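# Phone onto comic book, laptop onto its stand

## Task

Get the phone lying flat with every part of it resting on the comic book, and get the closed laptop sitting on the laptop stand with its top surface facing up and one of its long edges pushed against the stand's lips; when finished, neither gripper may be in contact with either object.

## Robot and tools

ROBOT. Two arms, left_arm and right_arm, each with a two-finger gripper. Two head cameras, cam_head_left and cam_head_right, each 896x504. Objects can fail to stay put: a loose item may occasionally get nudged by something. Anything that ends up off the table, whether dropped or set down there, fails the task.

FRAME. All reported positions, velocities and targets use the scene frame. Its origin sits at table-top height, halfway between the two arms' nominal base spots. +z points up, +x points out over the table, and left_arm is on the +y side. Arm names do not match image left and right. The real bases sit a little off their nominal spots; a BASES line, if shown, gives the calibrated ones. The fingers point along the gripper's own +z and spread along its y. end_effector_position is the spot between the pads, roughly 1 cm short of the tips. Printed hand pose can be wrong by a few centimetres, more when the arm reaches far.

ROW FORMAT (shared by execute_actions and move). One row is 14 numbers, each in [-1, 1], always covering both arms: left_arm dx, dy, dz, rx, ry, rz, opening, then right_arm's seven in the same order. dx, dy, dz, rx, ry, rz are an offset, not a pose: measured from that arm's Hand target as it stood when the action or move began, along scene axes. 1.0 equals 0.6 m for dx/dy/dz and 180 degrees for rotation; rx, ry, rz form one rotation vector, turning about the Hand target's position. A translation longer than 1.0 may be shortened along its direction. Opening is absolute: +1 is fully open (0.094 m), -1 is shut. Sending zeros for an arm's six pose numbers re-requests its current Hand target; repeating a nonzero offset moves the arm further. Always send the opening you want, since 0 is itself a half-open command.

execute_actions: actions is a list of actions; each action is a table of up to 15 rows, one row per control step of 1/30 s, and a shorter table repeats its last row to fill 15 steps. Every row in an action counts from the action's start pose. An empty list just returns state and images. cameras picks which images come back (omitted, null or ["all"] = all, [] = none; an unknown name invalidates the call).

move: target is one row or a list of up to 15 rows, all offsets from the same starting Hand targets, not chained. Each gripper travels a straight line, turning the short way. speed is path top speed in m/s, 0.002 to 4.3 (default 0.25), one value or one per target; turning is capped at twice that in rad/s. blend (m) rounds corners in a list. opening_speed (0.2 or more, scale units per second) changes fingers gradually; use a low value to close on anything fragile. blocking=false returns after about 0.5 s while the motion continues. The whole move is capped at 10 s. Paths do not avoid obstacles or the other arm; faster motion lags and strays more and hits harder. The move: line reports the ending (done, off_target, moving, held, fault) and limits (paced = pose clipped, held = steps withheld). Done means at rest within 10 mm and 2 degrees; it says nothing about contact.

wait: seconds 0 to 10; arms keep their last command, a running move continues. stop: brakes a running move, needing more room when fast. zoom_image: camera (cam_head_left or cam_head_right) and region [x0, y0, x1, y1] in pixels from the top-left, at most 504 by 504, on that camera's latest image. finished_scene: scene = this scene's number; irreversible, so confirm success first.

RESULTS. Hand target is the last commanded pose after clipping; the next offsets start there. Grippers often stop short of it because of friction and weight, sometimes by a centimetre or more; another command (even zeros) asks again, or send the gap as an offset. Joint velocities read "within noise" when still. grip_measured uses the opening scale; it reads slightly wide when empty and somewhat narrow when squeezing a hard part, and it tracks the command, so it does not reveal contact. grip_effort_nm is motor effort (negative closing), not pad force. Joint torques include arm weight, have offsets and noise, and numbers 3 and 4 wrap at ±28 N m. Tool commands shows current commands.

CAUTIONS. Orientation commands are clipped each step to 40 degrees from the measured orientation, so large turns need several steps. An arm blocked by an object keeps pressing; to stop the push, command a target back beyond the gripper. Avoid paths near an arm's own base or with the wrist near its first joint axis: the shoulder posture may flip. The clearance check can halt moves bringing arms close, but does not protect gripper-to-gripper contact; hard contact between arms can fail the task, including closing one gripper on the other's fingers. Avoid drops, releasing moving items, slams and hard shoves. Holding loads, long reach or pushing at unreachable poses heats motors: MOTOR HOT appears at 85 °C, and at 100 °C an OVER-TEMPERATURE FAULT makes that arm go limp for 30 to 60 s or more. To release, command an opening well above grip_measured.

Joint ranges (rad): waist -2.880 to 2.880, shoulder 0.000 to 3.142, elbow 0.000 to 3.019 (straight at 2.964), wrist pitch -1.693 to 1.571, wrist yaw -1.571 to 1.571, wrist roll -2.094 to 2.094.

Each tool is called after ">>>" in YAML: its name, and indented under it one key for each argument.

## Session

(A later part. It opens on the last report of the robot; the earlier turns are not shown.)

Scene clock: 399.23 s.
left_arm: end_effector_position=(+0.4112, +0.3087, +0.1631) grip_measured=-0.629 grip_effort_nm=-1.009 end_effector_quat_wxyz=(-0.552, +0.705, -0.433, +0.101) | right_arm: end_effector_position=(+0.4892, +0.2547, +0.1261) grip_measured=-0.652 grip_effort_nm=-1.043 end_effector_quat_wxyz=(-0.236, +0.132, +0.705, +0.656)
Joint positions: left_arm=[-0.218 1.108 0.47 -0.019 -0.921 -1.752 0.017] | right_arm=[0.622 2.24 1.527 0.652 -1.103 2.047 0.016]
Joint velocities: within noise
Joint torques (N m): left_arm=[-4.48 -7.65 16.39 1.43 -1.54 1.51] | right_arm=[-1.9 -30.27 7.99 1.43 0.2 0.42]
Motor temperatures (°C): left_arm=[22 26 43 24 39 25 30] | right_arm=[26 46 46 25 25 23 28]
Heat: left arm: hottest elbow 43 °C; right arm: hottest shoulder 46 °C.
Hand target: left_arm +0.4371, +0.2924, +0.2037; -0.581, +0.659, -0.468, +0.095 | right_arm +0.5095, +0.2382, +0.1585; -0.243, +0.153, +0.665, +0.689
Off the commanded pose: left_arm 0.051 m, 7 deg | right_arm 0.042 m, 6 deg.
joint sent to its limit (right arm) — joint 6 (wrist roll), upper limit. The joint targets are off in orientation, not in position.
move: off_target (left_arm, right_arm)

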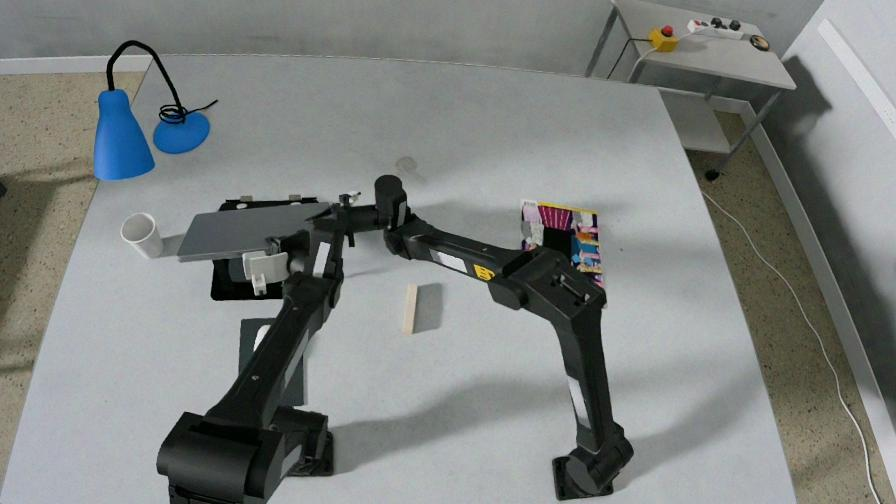

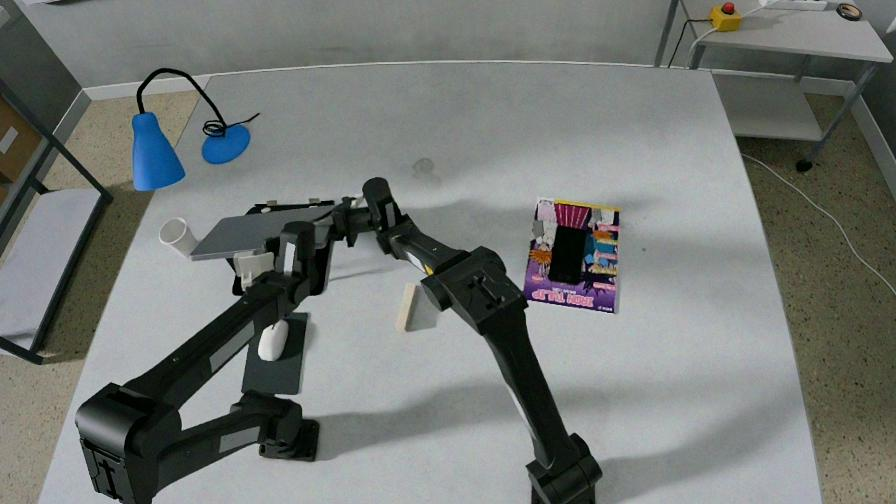

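>>> move:
  target:
    - [0.0,0.0,0.04,0.0,0.0,0.0,-0.95,0.0,0.0,0.04,0.0,0.0,0.0,-0.95]
    - [0.0,0,0.05,0.02,0.0,-0.02,-0.95,-0.005,0,0.04,0.02,0.0,-0.02,-0.95]
  speed: 0.04

>>> zoom_image:
  camera: "cam_head_left"
  region: [140, 150, 380, 310]

>>> zoom_image:
  camera: "cam_head_right"
  region: [140, 150, 380, 310]

Scene clock: 408.37 s.
left_arm: end_effector_position=(+0.4177, +0.3028, +0.1736) grip_measured=-0.629 grip_effort_nm=-1.009 end_effector_quat_wxyz=(-0.548, +0.692, -0.459, +0.099) | right_arm: end_effector_position=(+0.4908, +0.2464, +0.1339) grip_measured=-0.651 grip_effort_nm=-1.038 end_effector_quat_wxyz=(-0.221, +0.158, +0.699, +0.662)
Joint positions: left_arm=[-0.222 1.09 0.495 -0.054 -0.891 -1.698 0.017] | right_arm=[0.617 2.204 1.478 0.674 -1.047 2.07 0.016]
Joint velocities: within noise
Joint torques (N m): left_arm=[-3.72 -12.04 15.71 2.58 -1.93 2.1] | right_arm=[-0.85 -31.03 8.43 1.59 0.62 0.21]
Motor temperatures (°C): left_arm=[22 26 44 24 40 26 30] | right_arm=[26 48 45 25 25 23 28]
Heat: left arm: hottest elbow 44 °C; right arm: hottest shoulder 48 °C.
Hand target: left_arm +0.4371, +0.2924, +0.2337; -0.598, +0.626, -0.491, +0.098 | right_arm +0.5064, +0.2383, +0.1826; -0.226, +0.166, +0.638, +0.717
Off the commanded pose: left_arm 0.064 m, 10 deg | right_arm 0.052 m, 9 deg.
joint sent to its limit (right arm) — joint 6 (wrist roll), upper limit. The joint targets are off in orientation, not in position.
move: off_target (left_arm, right_arm)

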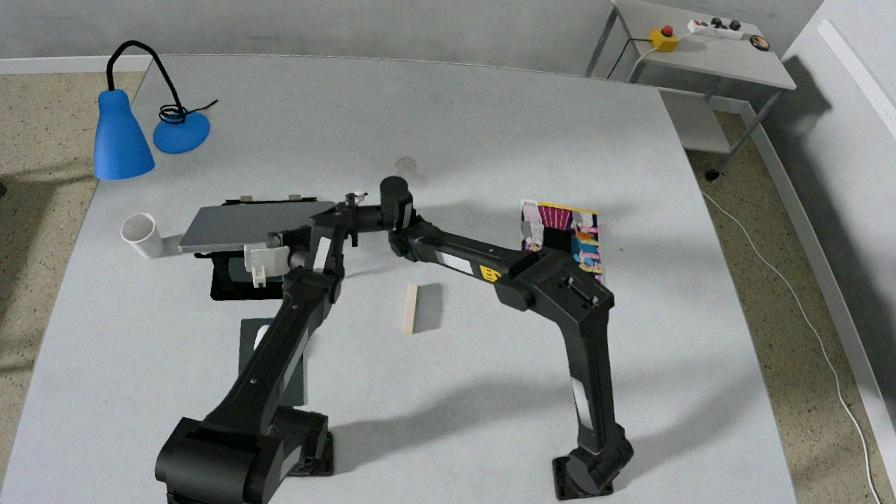

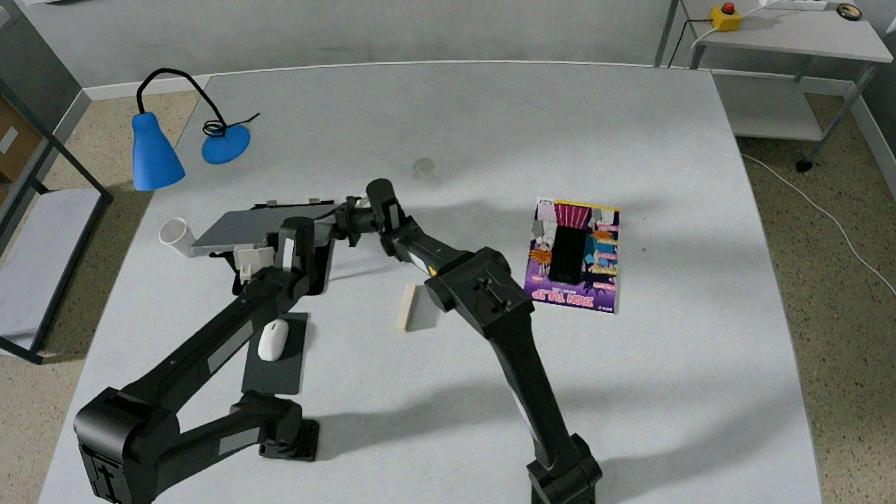

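Scaled by 2.100.

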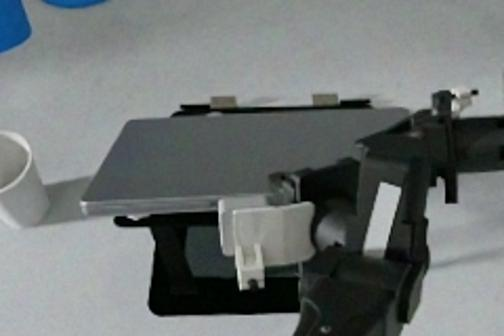

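Scaled by 2.100.

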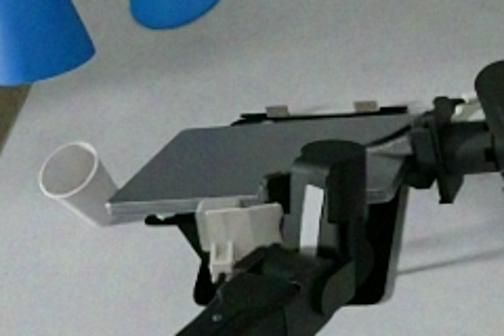

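>>> move:
  target:
    - [0.035,0.0,0.0,0.0,0.0,-0.012,-0.95,0.035,0.0,0.0,0.0,0.0,-0.012,-0.95]
    - [0.04,0,-0.04,0.0,0.0,-0.012,-0.95,0.04,0,-0.04,0.0,0.0,-0.012,-0.95]
  speed: 0.04

>>> zoom_image:
  camera: "cam_head_left"
  region: [140, 150, 380, 310]

>>> zoom_image:
  camera: "cam_head_right"
  region: [140, 150, 380, 310]

Scene clock: 420.10 s.
left_arm: end_effector_position=(+0.4399, +0.2960, +0.1651) grip_measured=-0.628 grip_effort_nm=-1.004 end_effector_quat_wxyz=(-0.549, +0.677, -0.474, +0.124) | right_arm: end_effector_position=(+0.5093, +0.2356, +0.1276) grip_measured=-0.651 grip_effort_nm=-1.043 end_effector_quat_wxyz=(-0.196, +0.173, +0.694, +0.671)
Joint positions: left_arm=[-0.212 1.163 0.495 0.091 -0.835 -1.633 0.017] | right_arm=[0.596 2.216 1.478 0.693 -1.009 2.062 0.016]
Joint velocities: within noise
Joint torques (N m): left_arm=[-1.96 -9.58 14.71 3 -1.6 1.98] | right_arm=[-0.56 -26.7 11.56 1.74 0.19 0.28]
Motor temperatures (°C): left_arm=[22 26 45 24 41 28 30] | right_arm=[26 50 45 25 25 23 28]
Heat: left arm: hottest elbow 45 °C; right arm: hottest shoulder 50 °C.
Hand target: left_arm +0.4612, +0.2924, +0.2096; -0.596, +0.616, -0.503, +0.109 | right_arm +0.5306, +0.2382, +0.1585; -0.213, +0.178, +0.635, +0.721
Off the commanded pose: left_arm 0.049 m, 10 deg | right_arm 0.038 m, 9 deg.
joint sent to its limit (right arm) — joint 6 (wrist roll), upper limit. The joint targets are off in orientation, not in position.
move: off_target (left_arm, right_arm)

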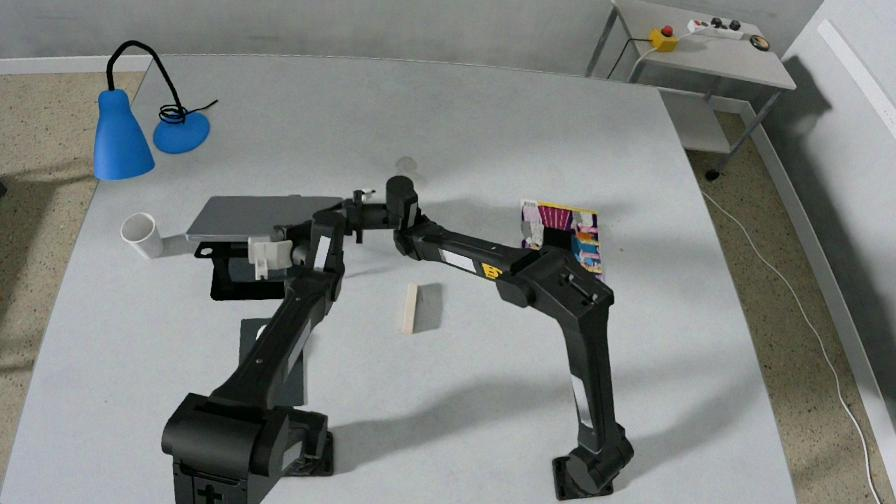

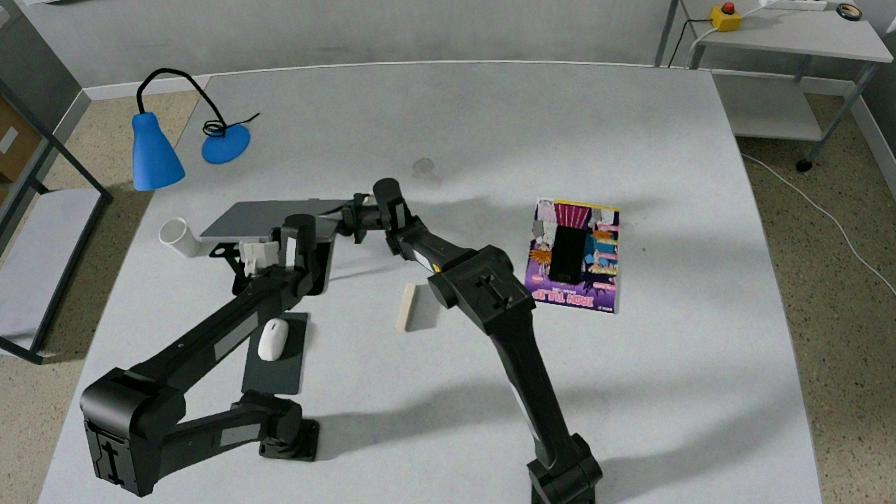

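Scaled by 2.100.

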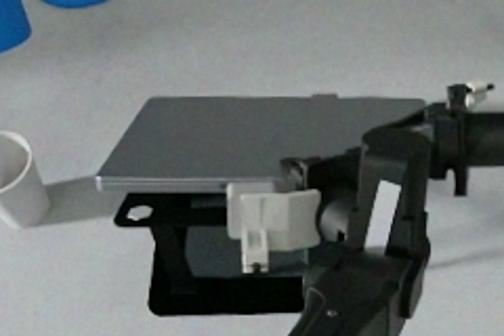

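Scaled by 2.100.

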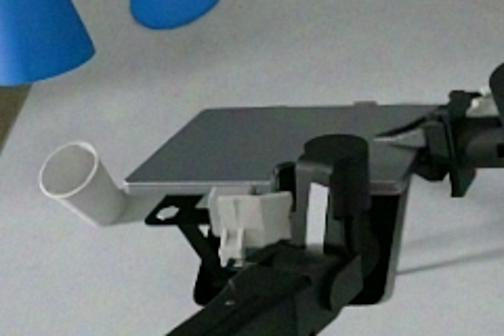

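>>> move:
  target:
    - [-0.025,0.015,0.0,0.0,0.0,0,-0.95,-0.025,0.015,0.0,0.0,0.0,0,-0.95]
    - [-0.025,0.015,-0.05,0.0,0.0,0,-0.95,-0.025,0.015,-0.05,0.0,0.0,0,-0.95]
  speed: 0.04

>>> zoom_image:
  camera: "cam_head_left"
  region: [140, 150, 380, 310]

>>> zoom_image:
  camera: "cam_head_right"
  region: [140, 150, 380, 310]

Scene clock: 426.97 s.
left_arm: end_effector_position=(+0.4426, +0.2998, +0.1655) grip_measured=-0.628 grip_effort_nm=-1.009 end_effector_quat_wxyz=(-0.564, +0.664, -0.470, +0.139) | right_arm: end_effector_position=(+0.5111, +0.2392, +0.1273) grip_measured=-0.651 grip_effort_nm=-1.038 end_effector_quat_wxyz=(-0.180, +0.168, +0.684, +0.686)
Joint positions: left_arm=[-0.196 1.176 0.463 0.219 -0.817 -1.569 0.017] | right_arm=[0.602 2.233 1.478 0.767 -0.979 2.077 0.016]
Joint velocities: within noise
Joint torques (N m): left_arm=[-2.02 -8.06 9.63 3.23 -1.16 1.6] | right_arm=[0.85 -25 9.69 1.7 0.26 0.13]
Motor temperatures (°C): left_arm=[22 26 44 24 41 29 30] | right_arm=[26 50 46 25 25 23 28]
Heat: left arm: hottest elbow 44 °C; right arm: hottest shoulder 50 °C.
Hand target: left_arm +0.4462, +0.3014, +0.1796; -0.596, +0.617, -0.503, +0.109 | right_arm +0.5156, +0.2471, +0.1286; -0.213, +0.178, +0.635, +0.721
Off the commanded pose: left_arm 0.015 m, 8 deg | right_arm 0.009 m, 8 deg.
joint sent to its limit (right arm) — joint 6 (wrist roll), upper limit. The joint targets are off in orientation, not in position.
move: off_target (left_arm, right_arm)

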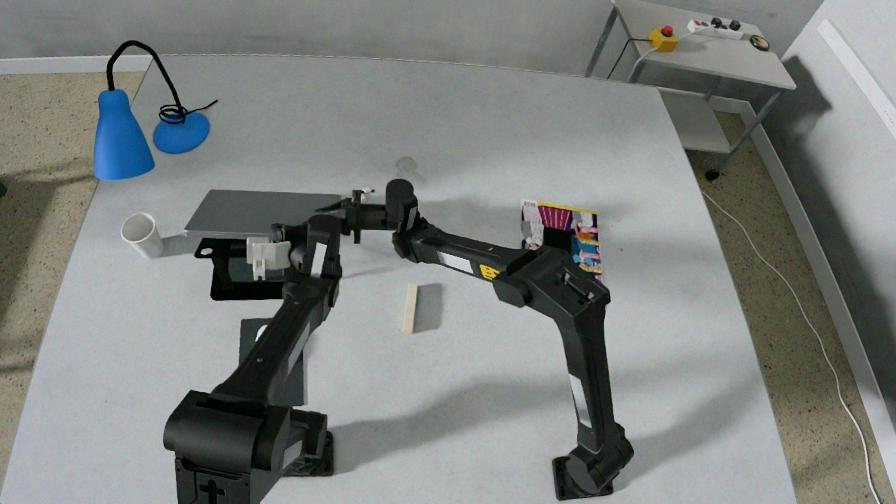

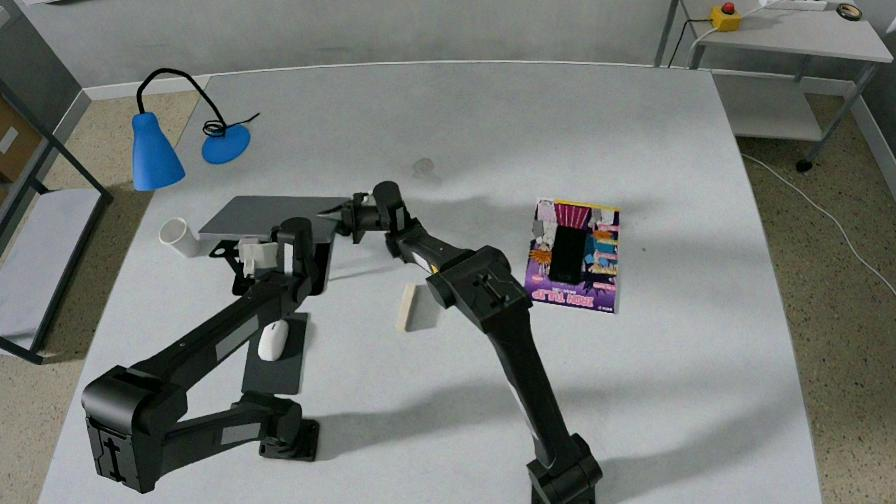

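Scaled by 2.100.

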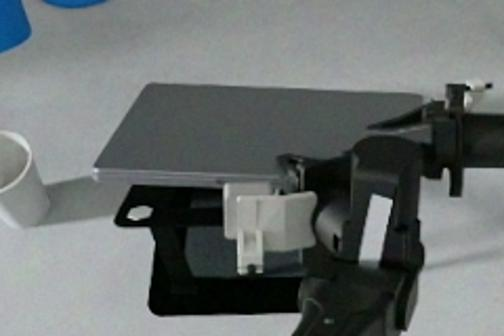

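Scaled by 2.100.

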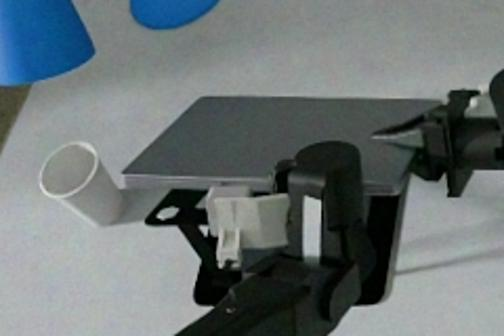

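>>> move:
  target: [0,0,0,0,0,0,-0.95,-0.008,-0.014,0.0,0.0,0.0,0,-0.35]
  speed: 0.04
  opening_speed: 0.25

>>> zoom_image:
  camera: "cam_head_left"
  region: [140, 150, 380, 310]

>>> zoom_image:
  camera: "cam_head_right"
  region: [140, 150, 380, 310]

Scene clock: 434.70 s.
left_arm: end_effector_position=(+0.4456, +0.2975, +0.1678) grip_measured=-0.630 grip_effort_nm=-1.009 end_effector_quat_wxyz=(-0.576, +0.632, -0.506, +0.117) | right_arm: end_effector_position=(+0.5080, +0.2373, +0.1211) grip_measured=-0.351 grip_effort_nm=0.032 end_effector_quat_wxyz=(-0.185, +0.172, +0.686, +0.683)
Joint positions: left_arm=[-0.198 1.181 0.459 0.258 -0.809 -1.444 0.017] | right_arm=[0.602 2.235 1.466 0.771 -0.982 2.082 0.03]
Joint velocities: within noise
Joint torques (N m): left_arm=[-1.49 -8.53 8.95 3.3 -1.17 0.63] | right_arm=[0.38 -26.29 8.1 2.11 0.09 0.1]
Motor temperatures (°C): left_arm=[22 26 43 24 40 28 30] | right_arm=[26 48 46 25 25 23 28]
Heat: left arm: hottest elbow 43 °C; right arm: hottest shoulder 48 °C.
Hand target: left_arm +0.4462, +0.3014, +0.1797; -0.596, +0.617, -0.502, +0.109 | right_arm +0.5108, +0.2387, +0.1283; -0.213, +0.179, +0.635, +0.721
Off the commanded pose: left_arm 0.012 m, 3 deg | right_arm 0.008 m, 8 deg.
joint sent to its limit (right arm) — joint 6 (wrist roll), upper limit. The joint targets are off in orientation, not in position.
move: off_target (left_arm, right_arm)

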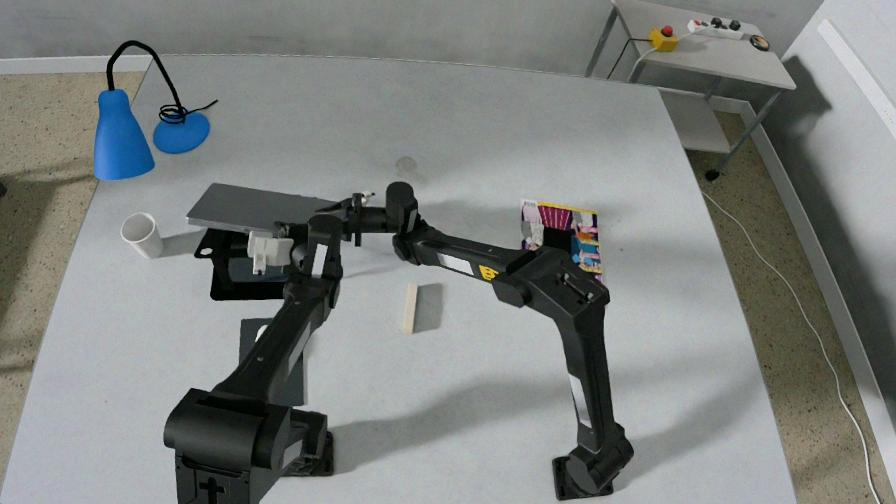

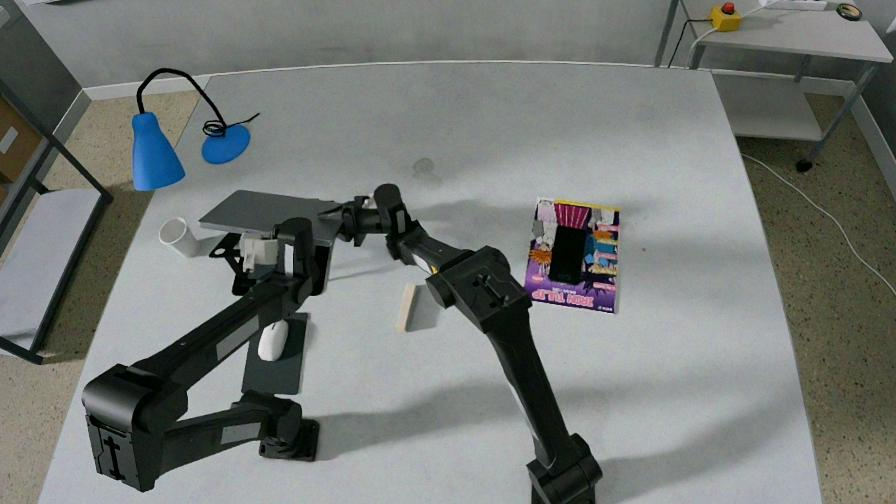

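Scaled by 2.100.

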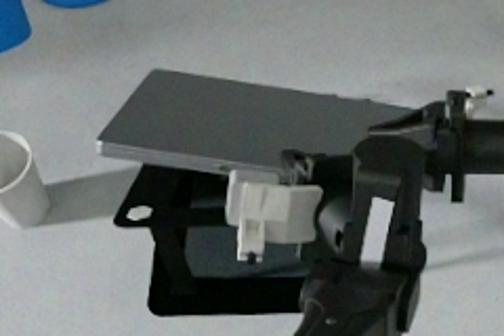

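Scaled by 2.100.

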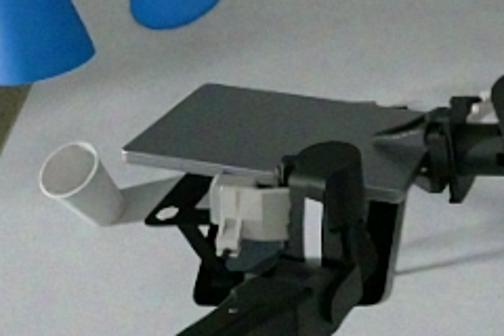

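>>> move:
  target: [0,0,0,0,0,0,-0.95,-0.0,-0.13,0.0,0.0,0.0,0,-0.3]
  speed: 0.05
  opening_speed: 0.25

>>> zoom_image:
  camera: "cam_head_left"
  region: [140, 150, 380, 310]

>>> zoom_image:
  camera: "cam_head_right"
  region: [140, 150, 380, 310]

Scene clock: 443.77 s.
left_arm: end_effector_position=(+0.4465, +0.2956, +0.1671) grip_measured=-0.632 grip_effort_nm=-1.009 end_effector_quat_wxyz=(+0.577, -0.618, +0.523, -0.106) | right_arm: end_effector_position=(+0.5107, +0.1671, +0.1224) grip_measured=-0.301 grip_effort_nm=0.061 end_effector_quat_wxyz=(-0.185, +0.170, +0.686, +0.683)
Joint positions: left_arm=[-0.201 1.183 0.459 0.261 -0.803 -1.396 0.017] | right_arm=[0.506 2.171 1.338 0.836 -1.081 2.082 0.033]
Joint velocities: within noise
Joint torques (N m): left_arm=[-1.38 -8.41 8.66 3.22 -1.31 0.24] | right_arm=[-0.21 -26.23 6.02 1.94 -0.06 0.1]
Motor temperatures (°C): left_arm=[22 26 42 24 39 27 30] | right_arm=[26 48 45 25 25 23 27]
Heat: left arm: hottest elbow 42 °C; right arm: hottest shoulder 48 °C.
Hand target: left_arm +0.4462, +0.3015, +0.1797; +0.596, -0.617, +0.502, -0.109 | right_arm +0.5108, +0.1607, +0.1285; -0.212, +0.178, +0.635, +0.721
Off the commanded pose: left_arm 0.014 m, 3 deg | right_arm 0.009 m, 8 deg.
joint sent to its limit (right arm) — joint 6 (wrist roll), upper limit. The joint targets are off in orientation, not in position.
move: off_target (left_arm, right_arm)

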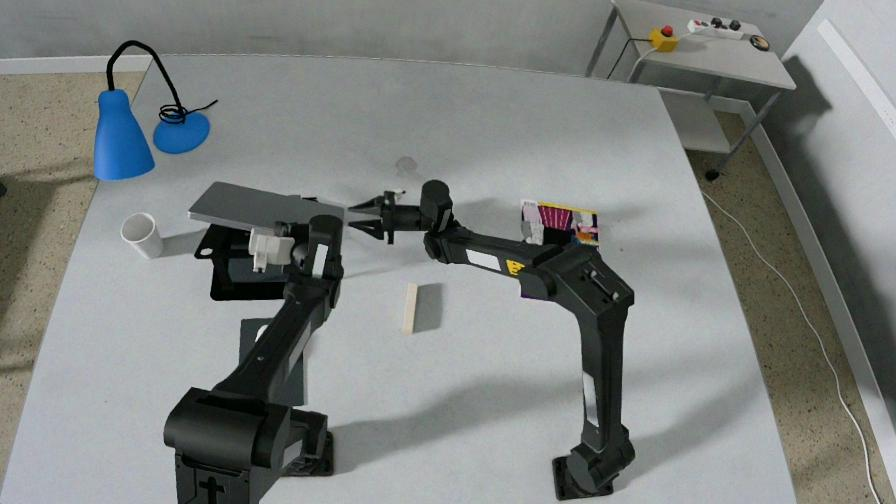

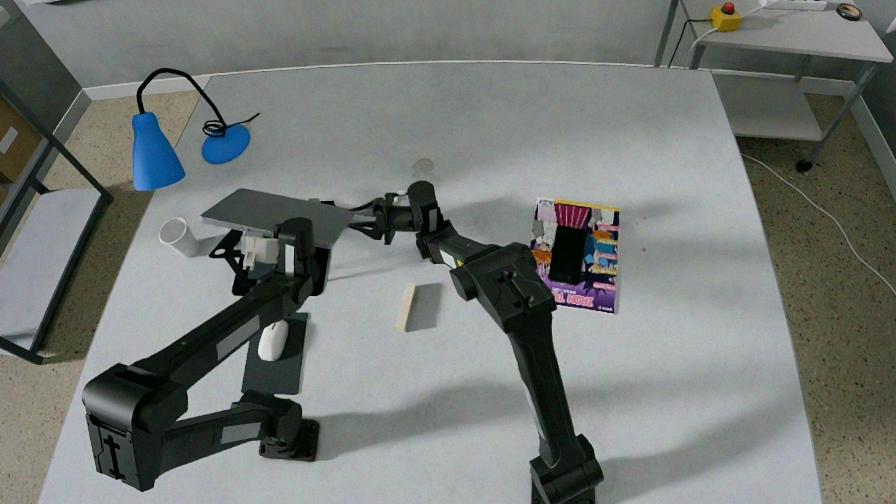

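Scaled by 2.100.

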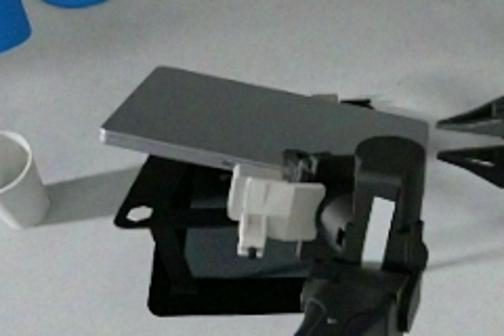

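Scaled by 2.100.

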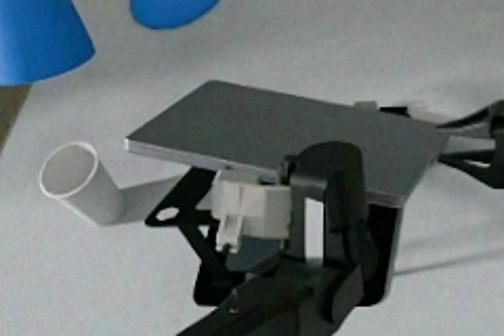

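>>> move:
  target: [0,0,0.0,-0.06,0.02,0,-0.95,-0.0,-0.08,0.0,0.0,0.0,0,-0.3]
  speed: 0.05

>>> zoom_image:
  camera: "cam_head_left"
  region: [140, 150, 380, 310]

>>> zoom_image:
  camera: "cam_head_right"
  region: [140, 150, 380, 310]

Scene clock: 448.90 s.
left_arm: end_effector_position=(+0.4357, +0.2994, +0.1526) grip_measured=-0.635 grip_effort_nm=-1.009 end_effector_quat_wxyz=(-0.504, +0.686, -0.507, +0.136) | right_arm: end_effector_position=(+0.5099, +0.1208, +0.1205) grip_measured=-0.301 grip_effort_nm=0.056 end_effector_quat_wxyz=(-0.191, +0.173, +0.687, +0.679)
Joint positions: left_arm=[-0.161 1.128 0.492 0 -0.696 -1.641 0.017] | right_arm=[0.439 2.134 1.263 0.861 -1.153 2.082 0.033]
Joint velocities: within noise
Joint torques (N m): left_arm=[-0.73 -9.41 13.2 0.9 -0.54 0.56] | right_arm=[-0.38 -25.41 5.68 1.89 -0.07 0.1]
Motor temperatures (°C): left_arm=[22 26 42 24 39 27 30] | right_arm=[26 48 44 25 25 23 27]
Heat: left arm: hottest elbow 42 °C; right arm: hottest shoulder 48 °C.
Hand target: left_arm +0.4462, +0.3014, +0.1797; -0.520, +0.673, -0.508, +0.137 | right_arm +0.5108, +0.1127, +0.1285; -0.213, +0.178, +0.635, +0.721
Off the commanded pose: left_arm 0.029 m, 2 deg | right_arm 0.011 m, 8 deg.
joint sent to its limit (right arm) — joint 6 (wrist roll), upper limit. The joint targets are off in orientation, not in position.
move: off_target (left_arm, right_arm)

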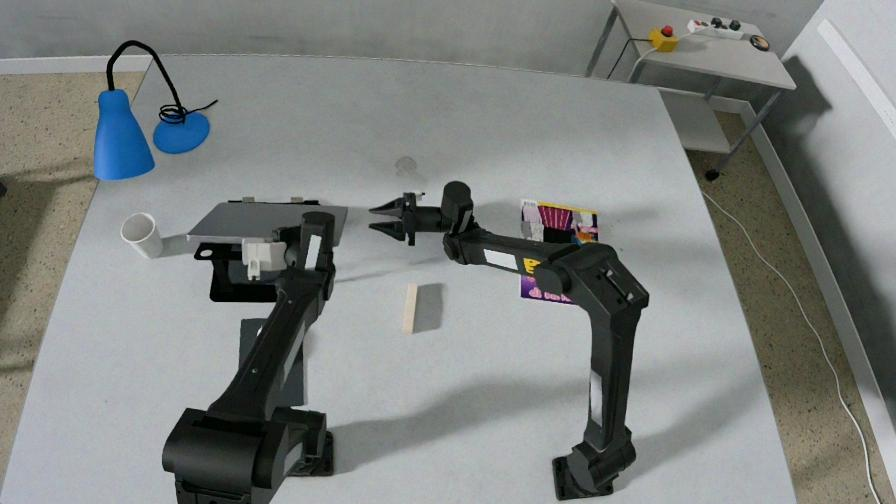

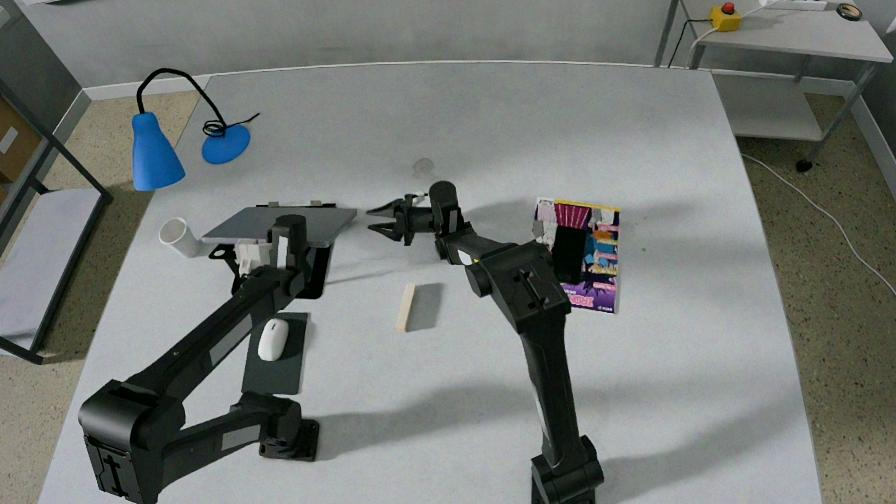

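Scaled by 2.100.

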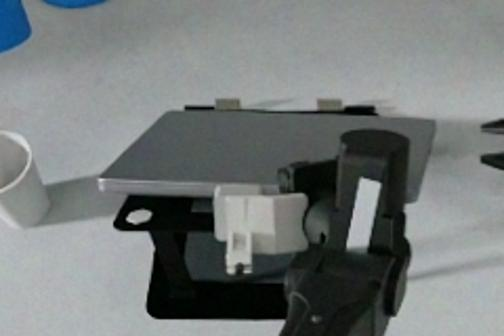

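Scaled by 2.100.

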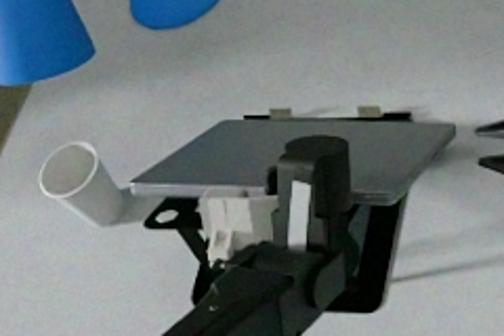

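>>> move:
  target: [-0.012,0.02,-0.035,0,0,0,-0.95,-0.0,-0.0,0.0,0.0,0.0,0,-0.3]
  speed: 0.05

>>> zoom_image:
  camera: "cam_head_left"
  region: [140, 150, 380, 310]

Scene clock: 455.53 s.
left_arm: end_effector_position=(+0.4394, +0.2996, +0.1533) grip_measured=-0.635 grip_effort_nm=-1.009 end_effector_quat_wxyz=(-0.502, +0.679, -0.515, +0.146) | right_arm: end_effector_position=(+0.5099, +0.1208, +0.1205) grip_measured=-0.301 grip_effort_nm=0.056 end_effector_quat_wxyz=(-0.191, +0.173, +0.687, +0.679)
Joint positions: left_arm=[-0.147 1.128 0.487 0.031 -0.659 -1.608 0.017] | right_arm=[0.439 2.134 1.263 0.861 -1.153 2.082 0.033]
Joint velocities: within noise
Joint torques (N m): left_arm=[1.14 -7.41 8.95 2.99 -0.79 0.52] | right_arm=[-0.44 -25.29 5.71 1.88 -0.08 0.1]
Motor temperatures (°C): left_arm=[22 26 42 24 38 26 30] | right_arm=[26 48 43 25 24 23 27]
Heat: left arm: hottest elbow 42 °C; right arm: hottest shoulder 48 °C.
Hand target: left_arm +0.4390, +0.3134, +0.1586; -0.519, +0.673, -0.508, +0.137 | right_arm +0.5108, +0.1127, +0.1286; -0.213, +0.178, +0.635, +0.721
Off the commanded pose: left_arm 0.015 m, 2 deg | right_arm 0.011 m, 8 deg.
joint sent to its limit (right arm) — joint 6 (wrist roll), upper limit. The joint targets are off in orientation, not in position.
move: off_target (left_arm, right_arm)

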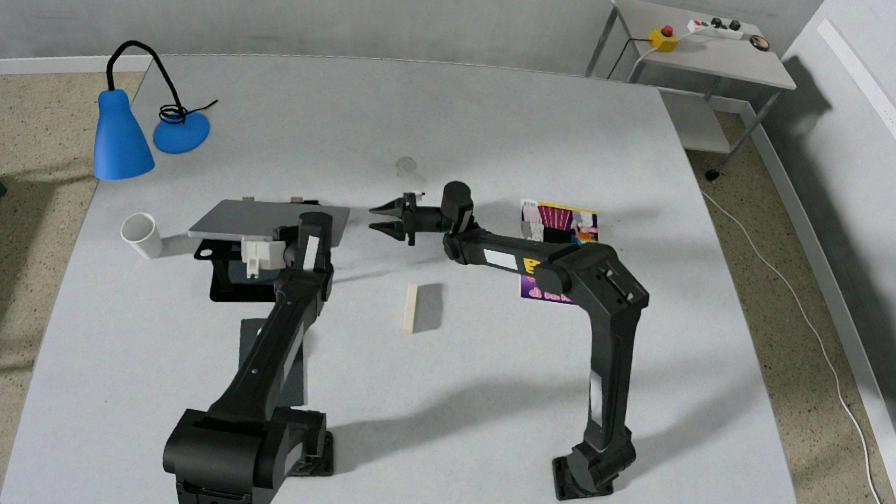

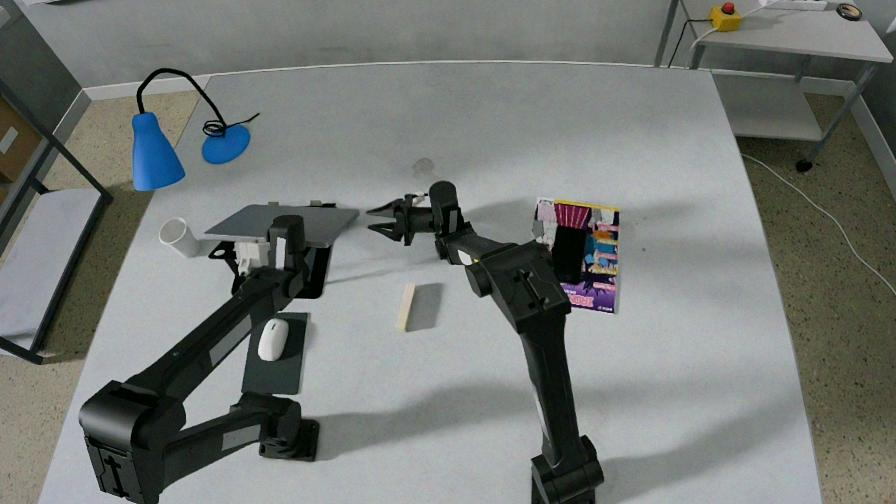

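Scaled by 2.100.

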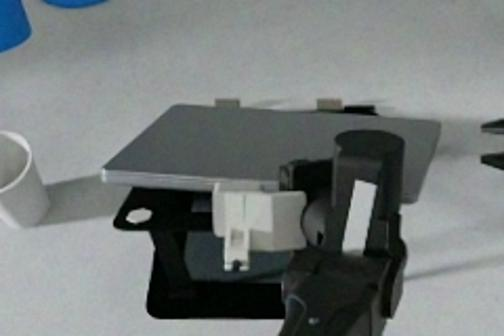

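>>> move:
  target: [0.0,-0.01,-0.007,0,0,0,-0.3,-0.0,-0.0,0.0,0.0,0.0,0,-0.3]
  speed: 0.05
  opening_speed: 0.25

>>> zoom_image:
  camera: "cam_head_left"
  region: [140, 150, 380, 310]

>>> zoom_image:
  camera: "cam_head_right"
  region: [140, 150, 380, 310]

Scene clock: 461.20 s.
left_arm: end_effector_position=(+0.4423, +0.3022, +0.1623) grip_measured=-0.303 grip_effort_nm=0.159 end_effector_quat_wxyz=(-0.520, +0.674, -0.503, +0.150) | right_arm: end_effector_position=(+0.5099, +0.1208, +0.1205) grip_measured=-0.301 grip_effort_nm=0.061 end_effector_quat_wxyz=(-0.191, +0.173, +0.687, +0.679)
Joint positions: left_arm=[-0.149 1.127 0.485 0.079 -0.685 -1.592 0.033] | right_arm=[0.439 2.134 1.263 0.861 -1.153 2.082 0.033]
Joint velocities: within noise
Joint torques (N m): left_arm=[-0.62 -6.65 8.55 1.62 -0.35 0.23] | right_arm=[-0.44 -25.29 5.71 1.89 -0.07 0.1]
Motor temperatures (°C): left_arm=[22 26 41 24 38 26 30] | right_arm=[26 48 43 25 24 23 27]
Heat: left arm: hottest elbow 41 °C; right arm: hottest shoulder 48 °C.
Hand target: left_arm +0.4389, +0.3075, +0.1544; -0.519, +0.673, -0.508, +0.137 | right_arm +0.5108, +0.1127, +0.1286; -0.213, +0.178, +0.635, +0.721
Off the commanded pose: left_arm 0.010 m, 2 deg | right_arm 0.011 m, 8 deg.
joint sent to its limit (right arm) — joint 6 (wrist roll), upper limit. The joint targets are off in orientation, not in position.
move: off_target (right_arm)

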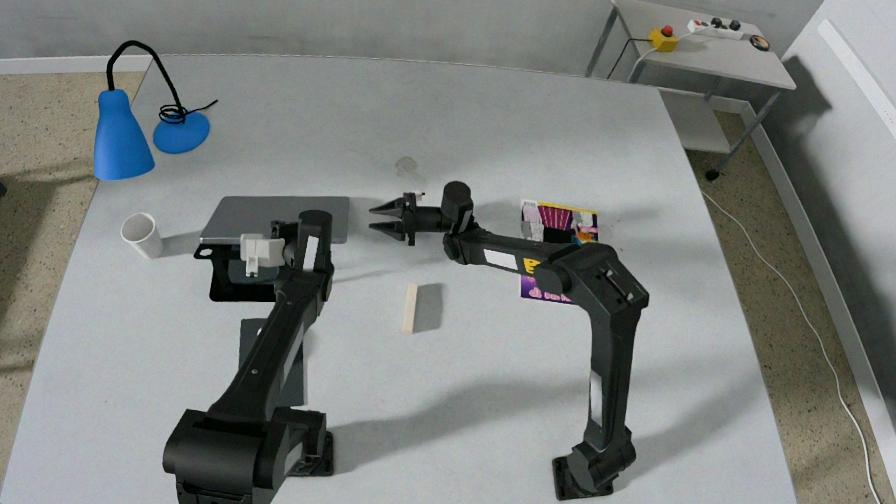

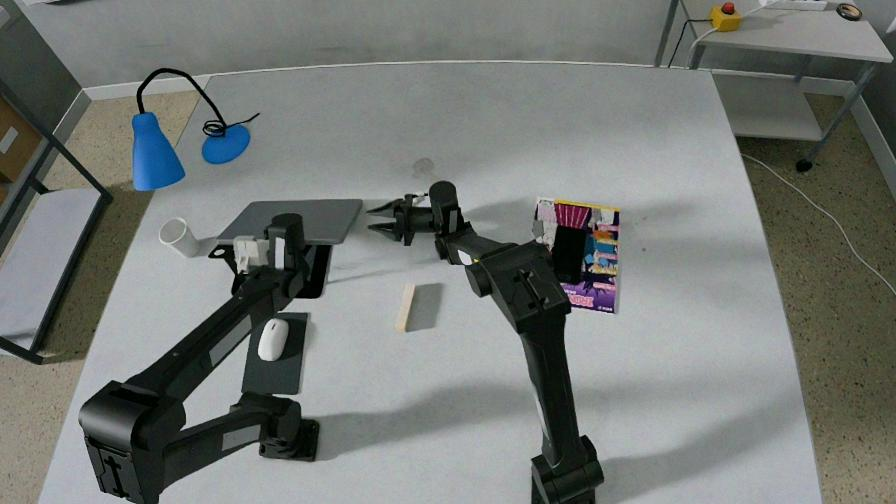

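Scaled by 2.100.

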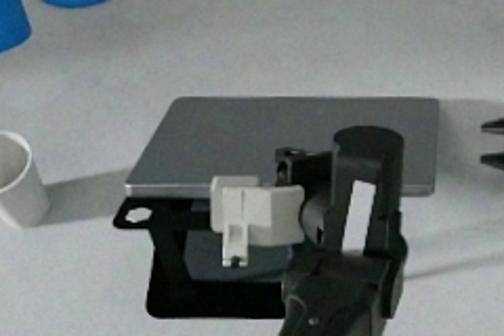

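Scaled by 2.100.

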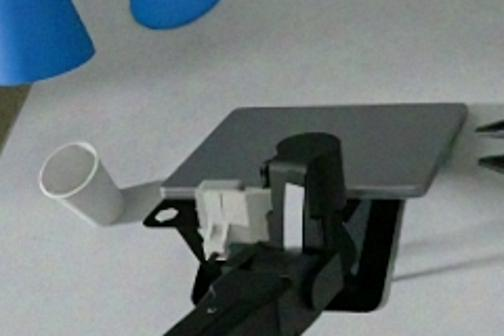

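>>> move:
  target: [-0.12,-0.09,0.062,0,0,0,-0.3,-0.0,-0.0,0.0,0.0,0.0,0,-0.3]
  speed: 0.06

>>> zoom_image:
  camera: "cam_head_left"
  region: [140, 150, 380, 310]

>>> zoom_image:
  camera: "cam_head_right"
  region: [140, 150, 380, 310]

Scene clock: 466.83 s.
left_arm: end_effector_position=(+0.3680, +0.2577, +0.1878) grip_measured=-0.302 grip_effort_nm=0.129 end_effector_quat_wxyz=(-0.519, +0.674, -0.510, +0.129) | right_arm: end_effector_position=(+0.5099, +0.1208, +0.1205) grip_measured=-0.301 grip_effort_nm=0.056 end_effector_quat_wxyz=(-0.191, +0.173, +0.687, +0.679)
Joint positions: left_arm=[-0.392 0.861 0.458 -0.351 -0.897 -1.8 0.033] | right_arm=[0.439 2.134 1.263 0.861 -1.153 2.082 0.033]
Joint velocities: within noise
Joint torques (N m): left_arm=[-2.37 -5.13 10.65 1.2 -0.55 -0.01] | right_arm=[-0.44 -25.35 5.71 1.91 -0.07 0.11]
Motor temperatures (°C): left_arm=[22 26 41 24 37 26 30] | right_arm=[26 48 42 25 24 23 27]
Heat: left arm: hottest elbow 41 °C; right arm: hottest shoulder 48 °C.
Hand target: left_arm +0.3670, +0.2534, +0.1918; -0.520, +0.673, -0.508, +0.137 | right_arm +0.5108, +0.1127, +0.1286; -0.213, +0.178, +0.635, +0.721
Off the commanded pose: left_arm 0.006 m, 1 deg | right_arm 0.011 m, 8 deg.
joint sent to its limit (right arm) — joint 6 (wrist roll), upper limit. The joint targets are off in orientation, not in position.
move: off_target (right_arm)

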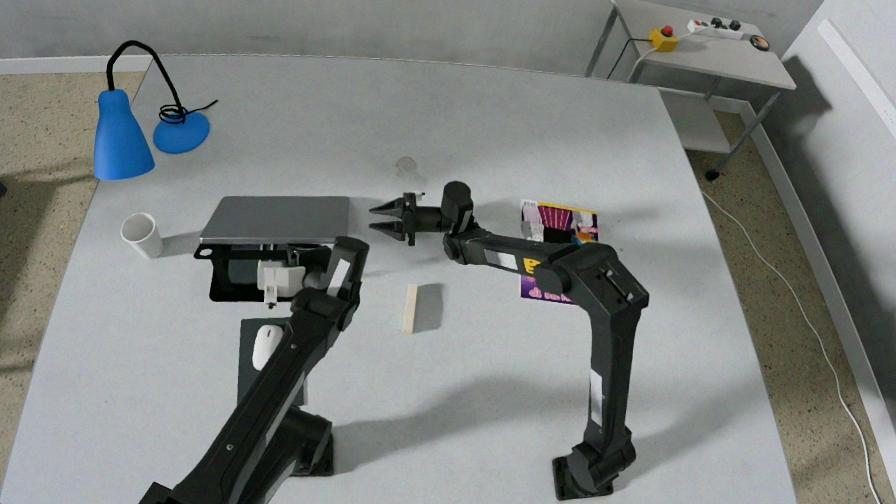

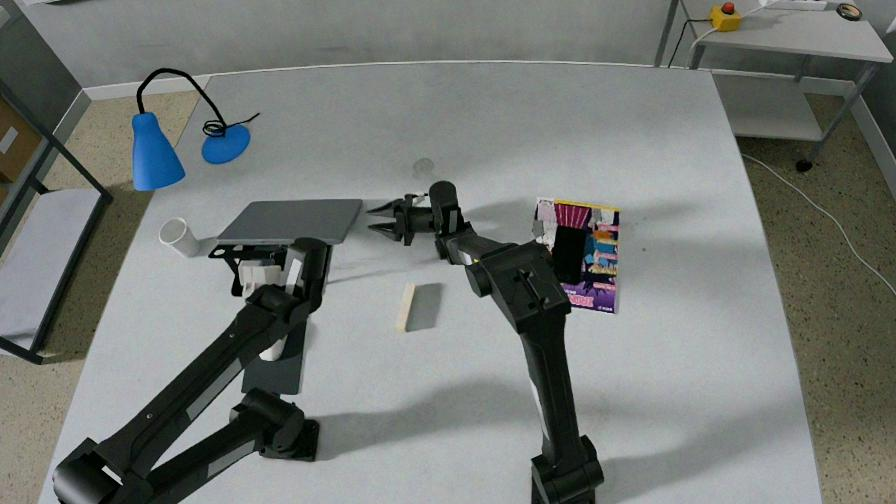

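Scaled by 2.100.

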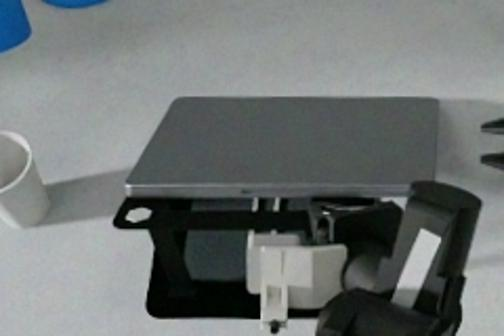

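Scaled by 2.100.

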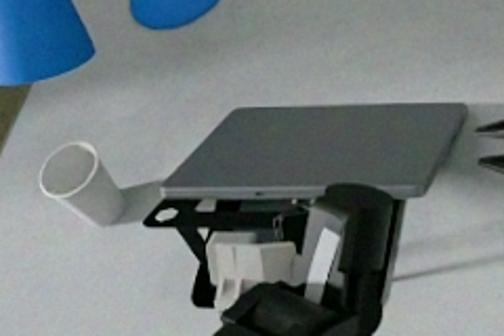

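>>> move:
  target: [-0.08,-0.06,0.06,0,0,0,-0.3,0.06,0.0,-0.035,0.0,0.0,0,-1]
  speed: 0.08

>>> zoom_image:
  camera: "cam_head_left"
  region: [180, 150, 420, 310]

>>> zoom_image:
  camera: "cam_head_right"
  region: [180, 150, 420, 310]

Scene clock: 481.23 s.
left_arm: end_effector_position=(+0.3072, +0.2312, +0.1928) grip_measured=-0.302 grip_effort_nm=0.125 end_effector_quat_wxyz=(-0.518, +0.661, -0.533, +0.106) | right_arm: end_effector_position=(+0.5293, +0.1133, +0.1144) grip_measured=-0.991 grip_effort_nm=-0.491 end_effector_quat_wxyz=(-0.186, +0.171, +0.686, +0.682)
Joint positions: left_arm=[-0.635 0.742 0.469 -0.795 -1.043 -2.097 0.033] | right_arm=[0.415 2.173 1.312 0.861 -1.173 2.082 0]
Joint velocities: within noise
Joint torques (N m): left_arm=[-2.32 -3.08 16.96 0.65 -0.62 -0.07] | right_arm=[-0.5 -21.36 10.28 1.17 -0.07 0.1]
Motor temperatures (°C): left_arm=[22 26 40 24 36 26 29] | right_arm=[26 47 41 25 24 23 27]
Heat: left arm: hottest elbow 40 °C; right arm: hottest shoulder 47 °C.
Hand target: left_arm +0.3190, +0.2174, +0.2277; -0.520, +0.673, -0.508, +0.137 | right_arm +0.5468, +0.1128, +0.1074; -0.213, +0.178, +0.635, +0.721
Off the commanded pose: left_arm 0.039 m, 5 deg | right_arm 0.019 m, 8 deg.
joint sent to its limit (left arm) — joint 6 (wrist roll), lower limit. The joint targets still meet the commanded pose.
joint sent to its limit (right arm) — joint 6 (wrist roll), upper limit. The joint targets are off in orientation, not in position.
move: off_target (left_arm, right_arm)

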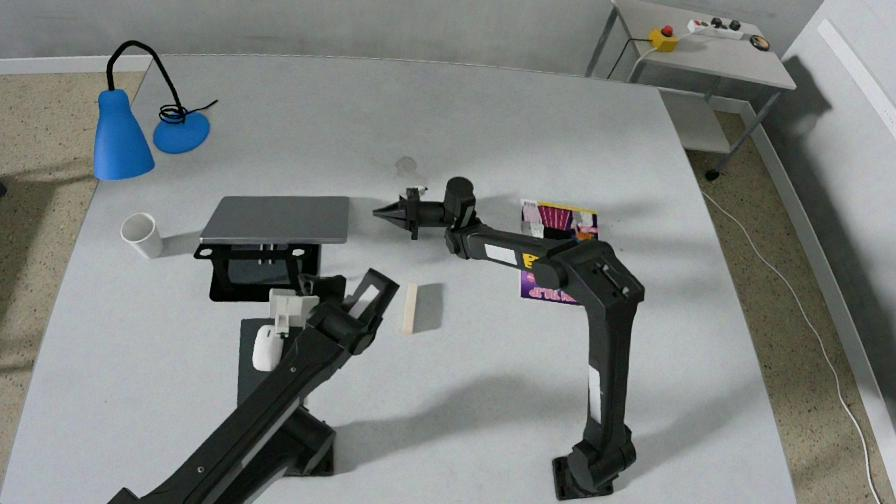

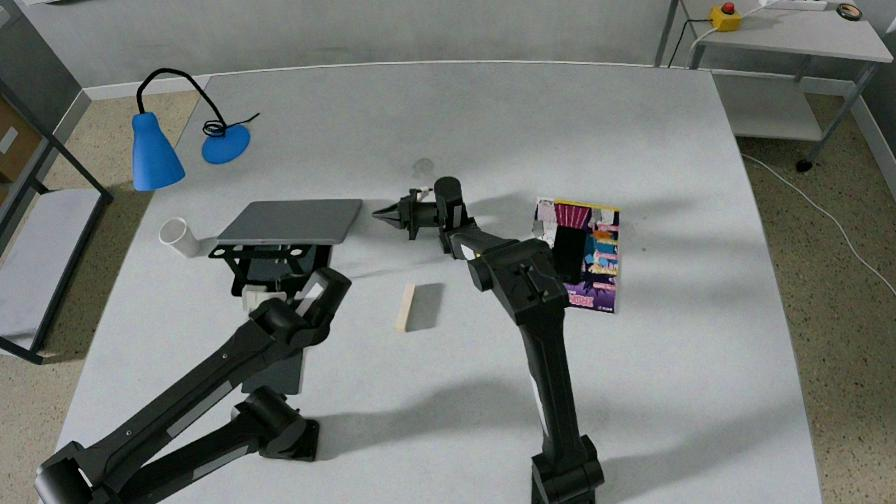

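Scaled by 2.100.

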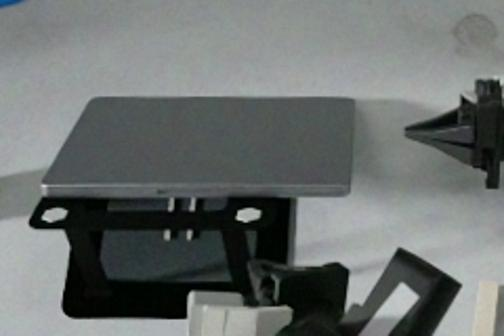

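Scaled by 2.100.

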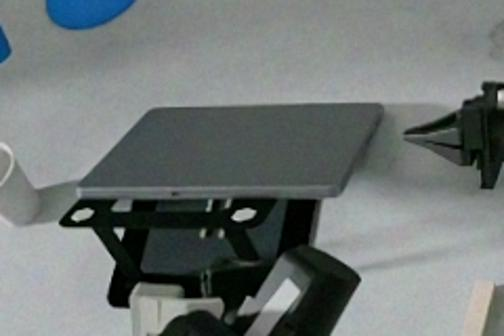

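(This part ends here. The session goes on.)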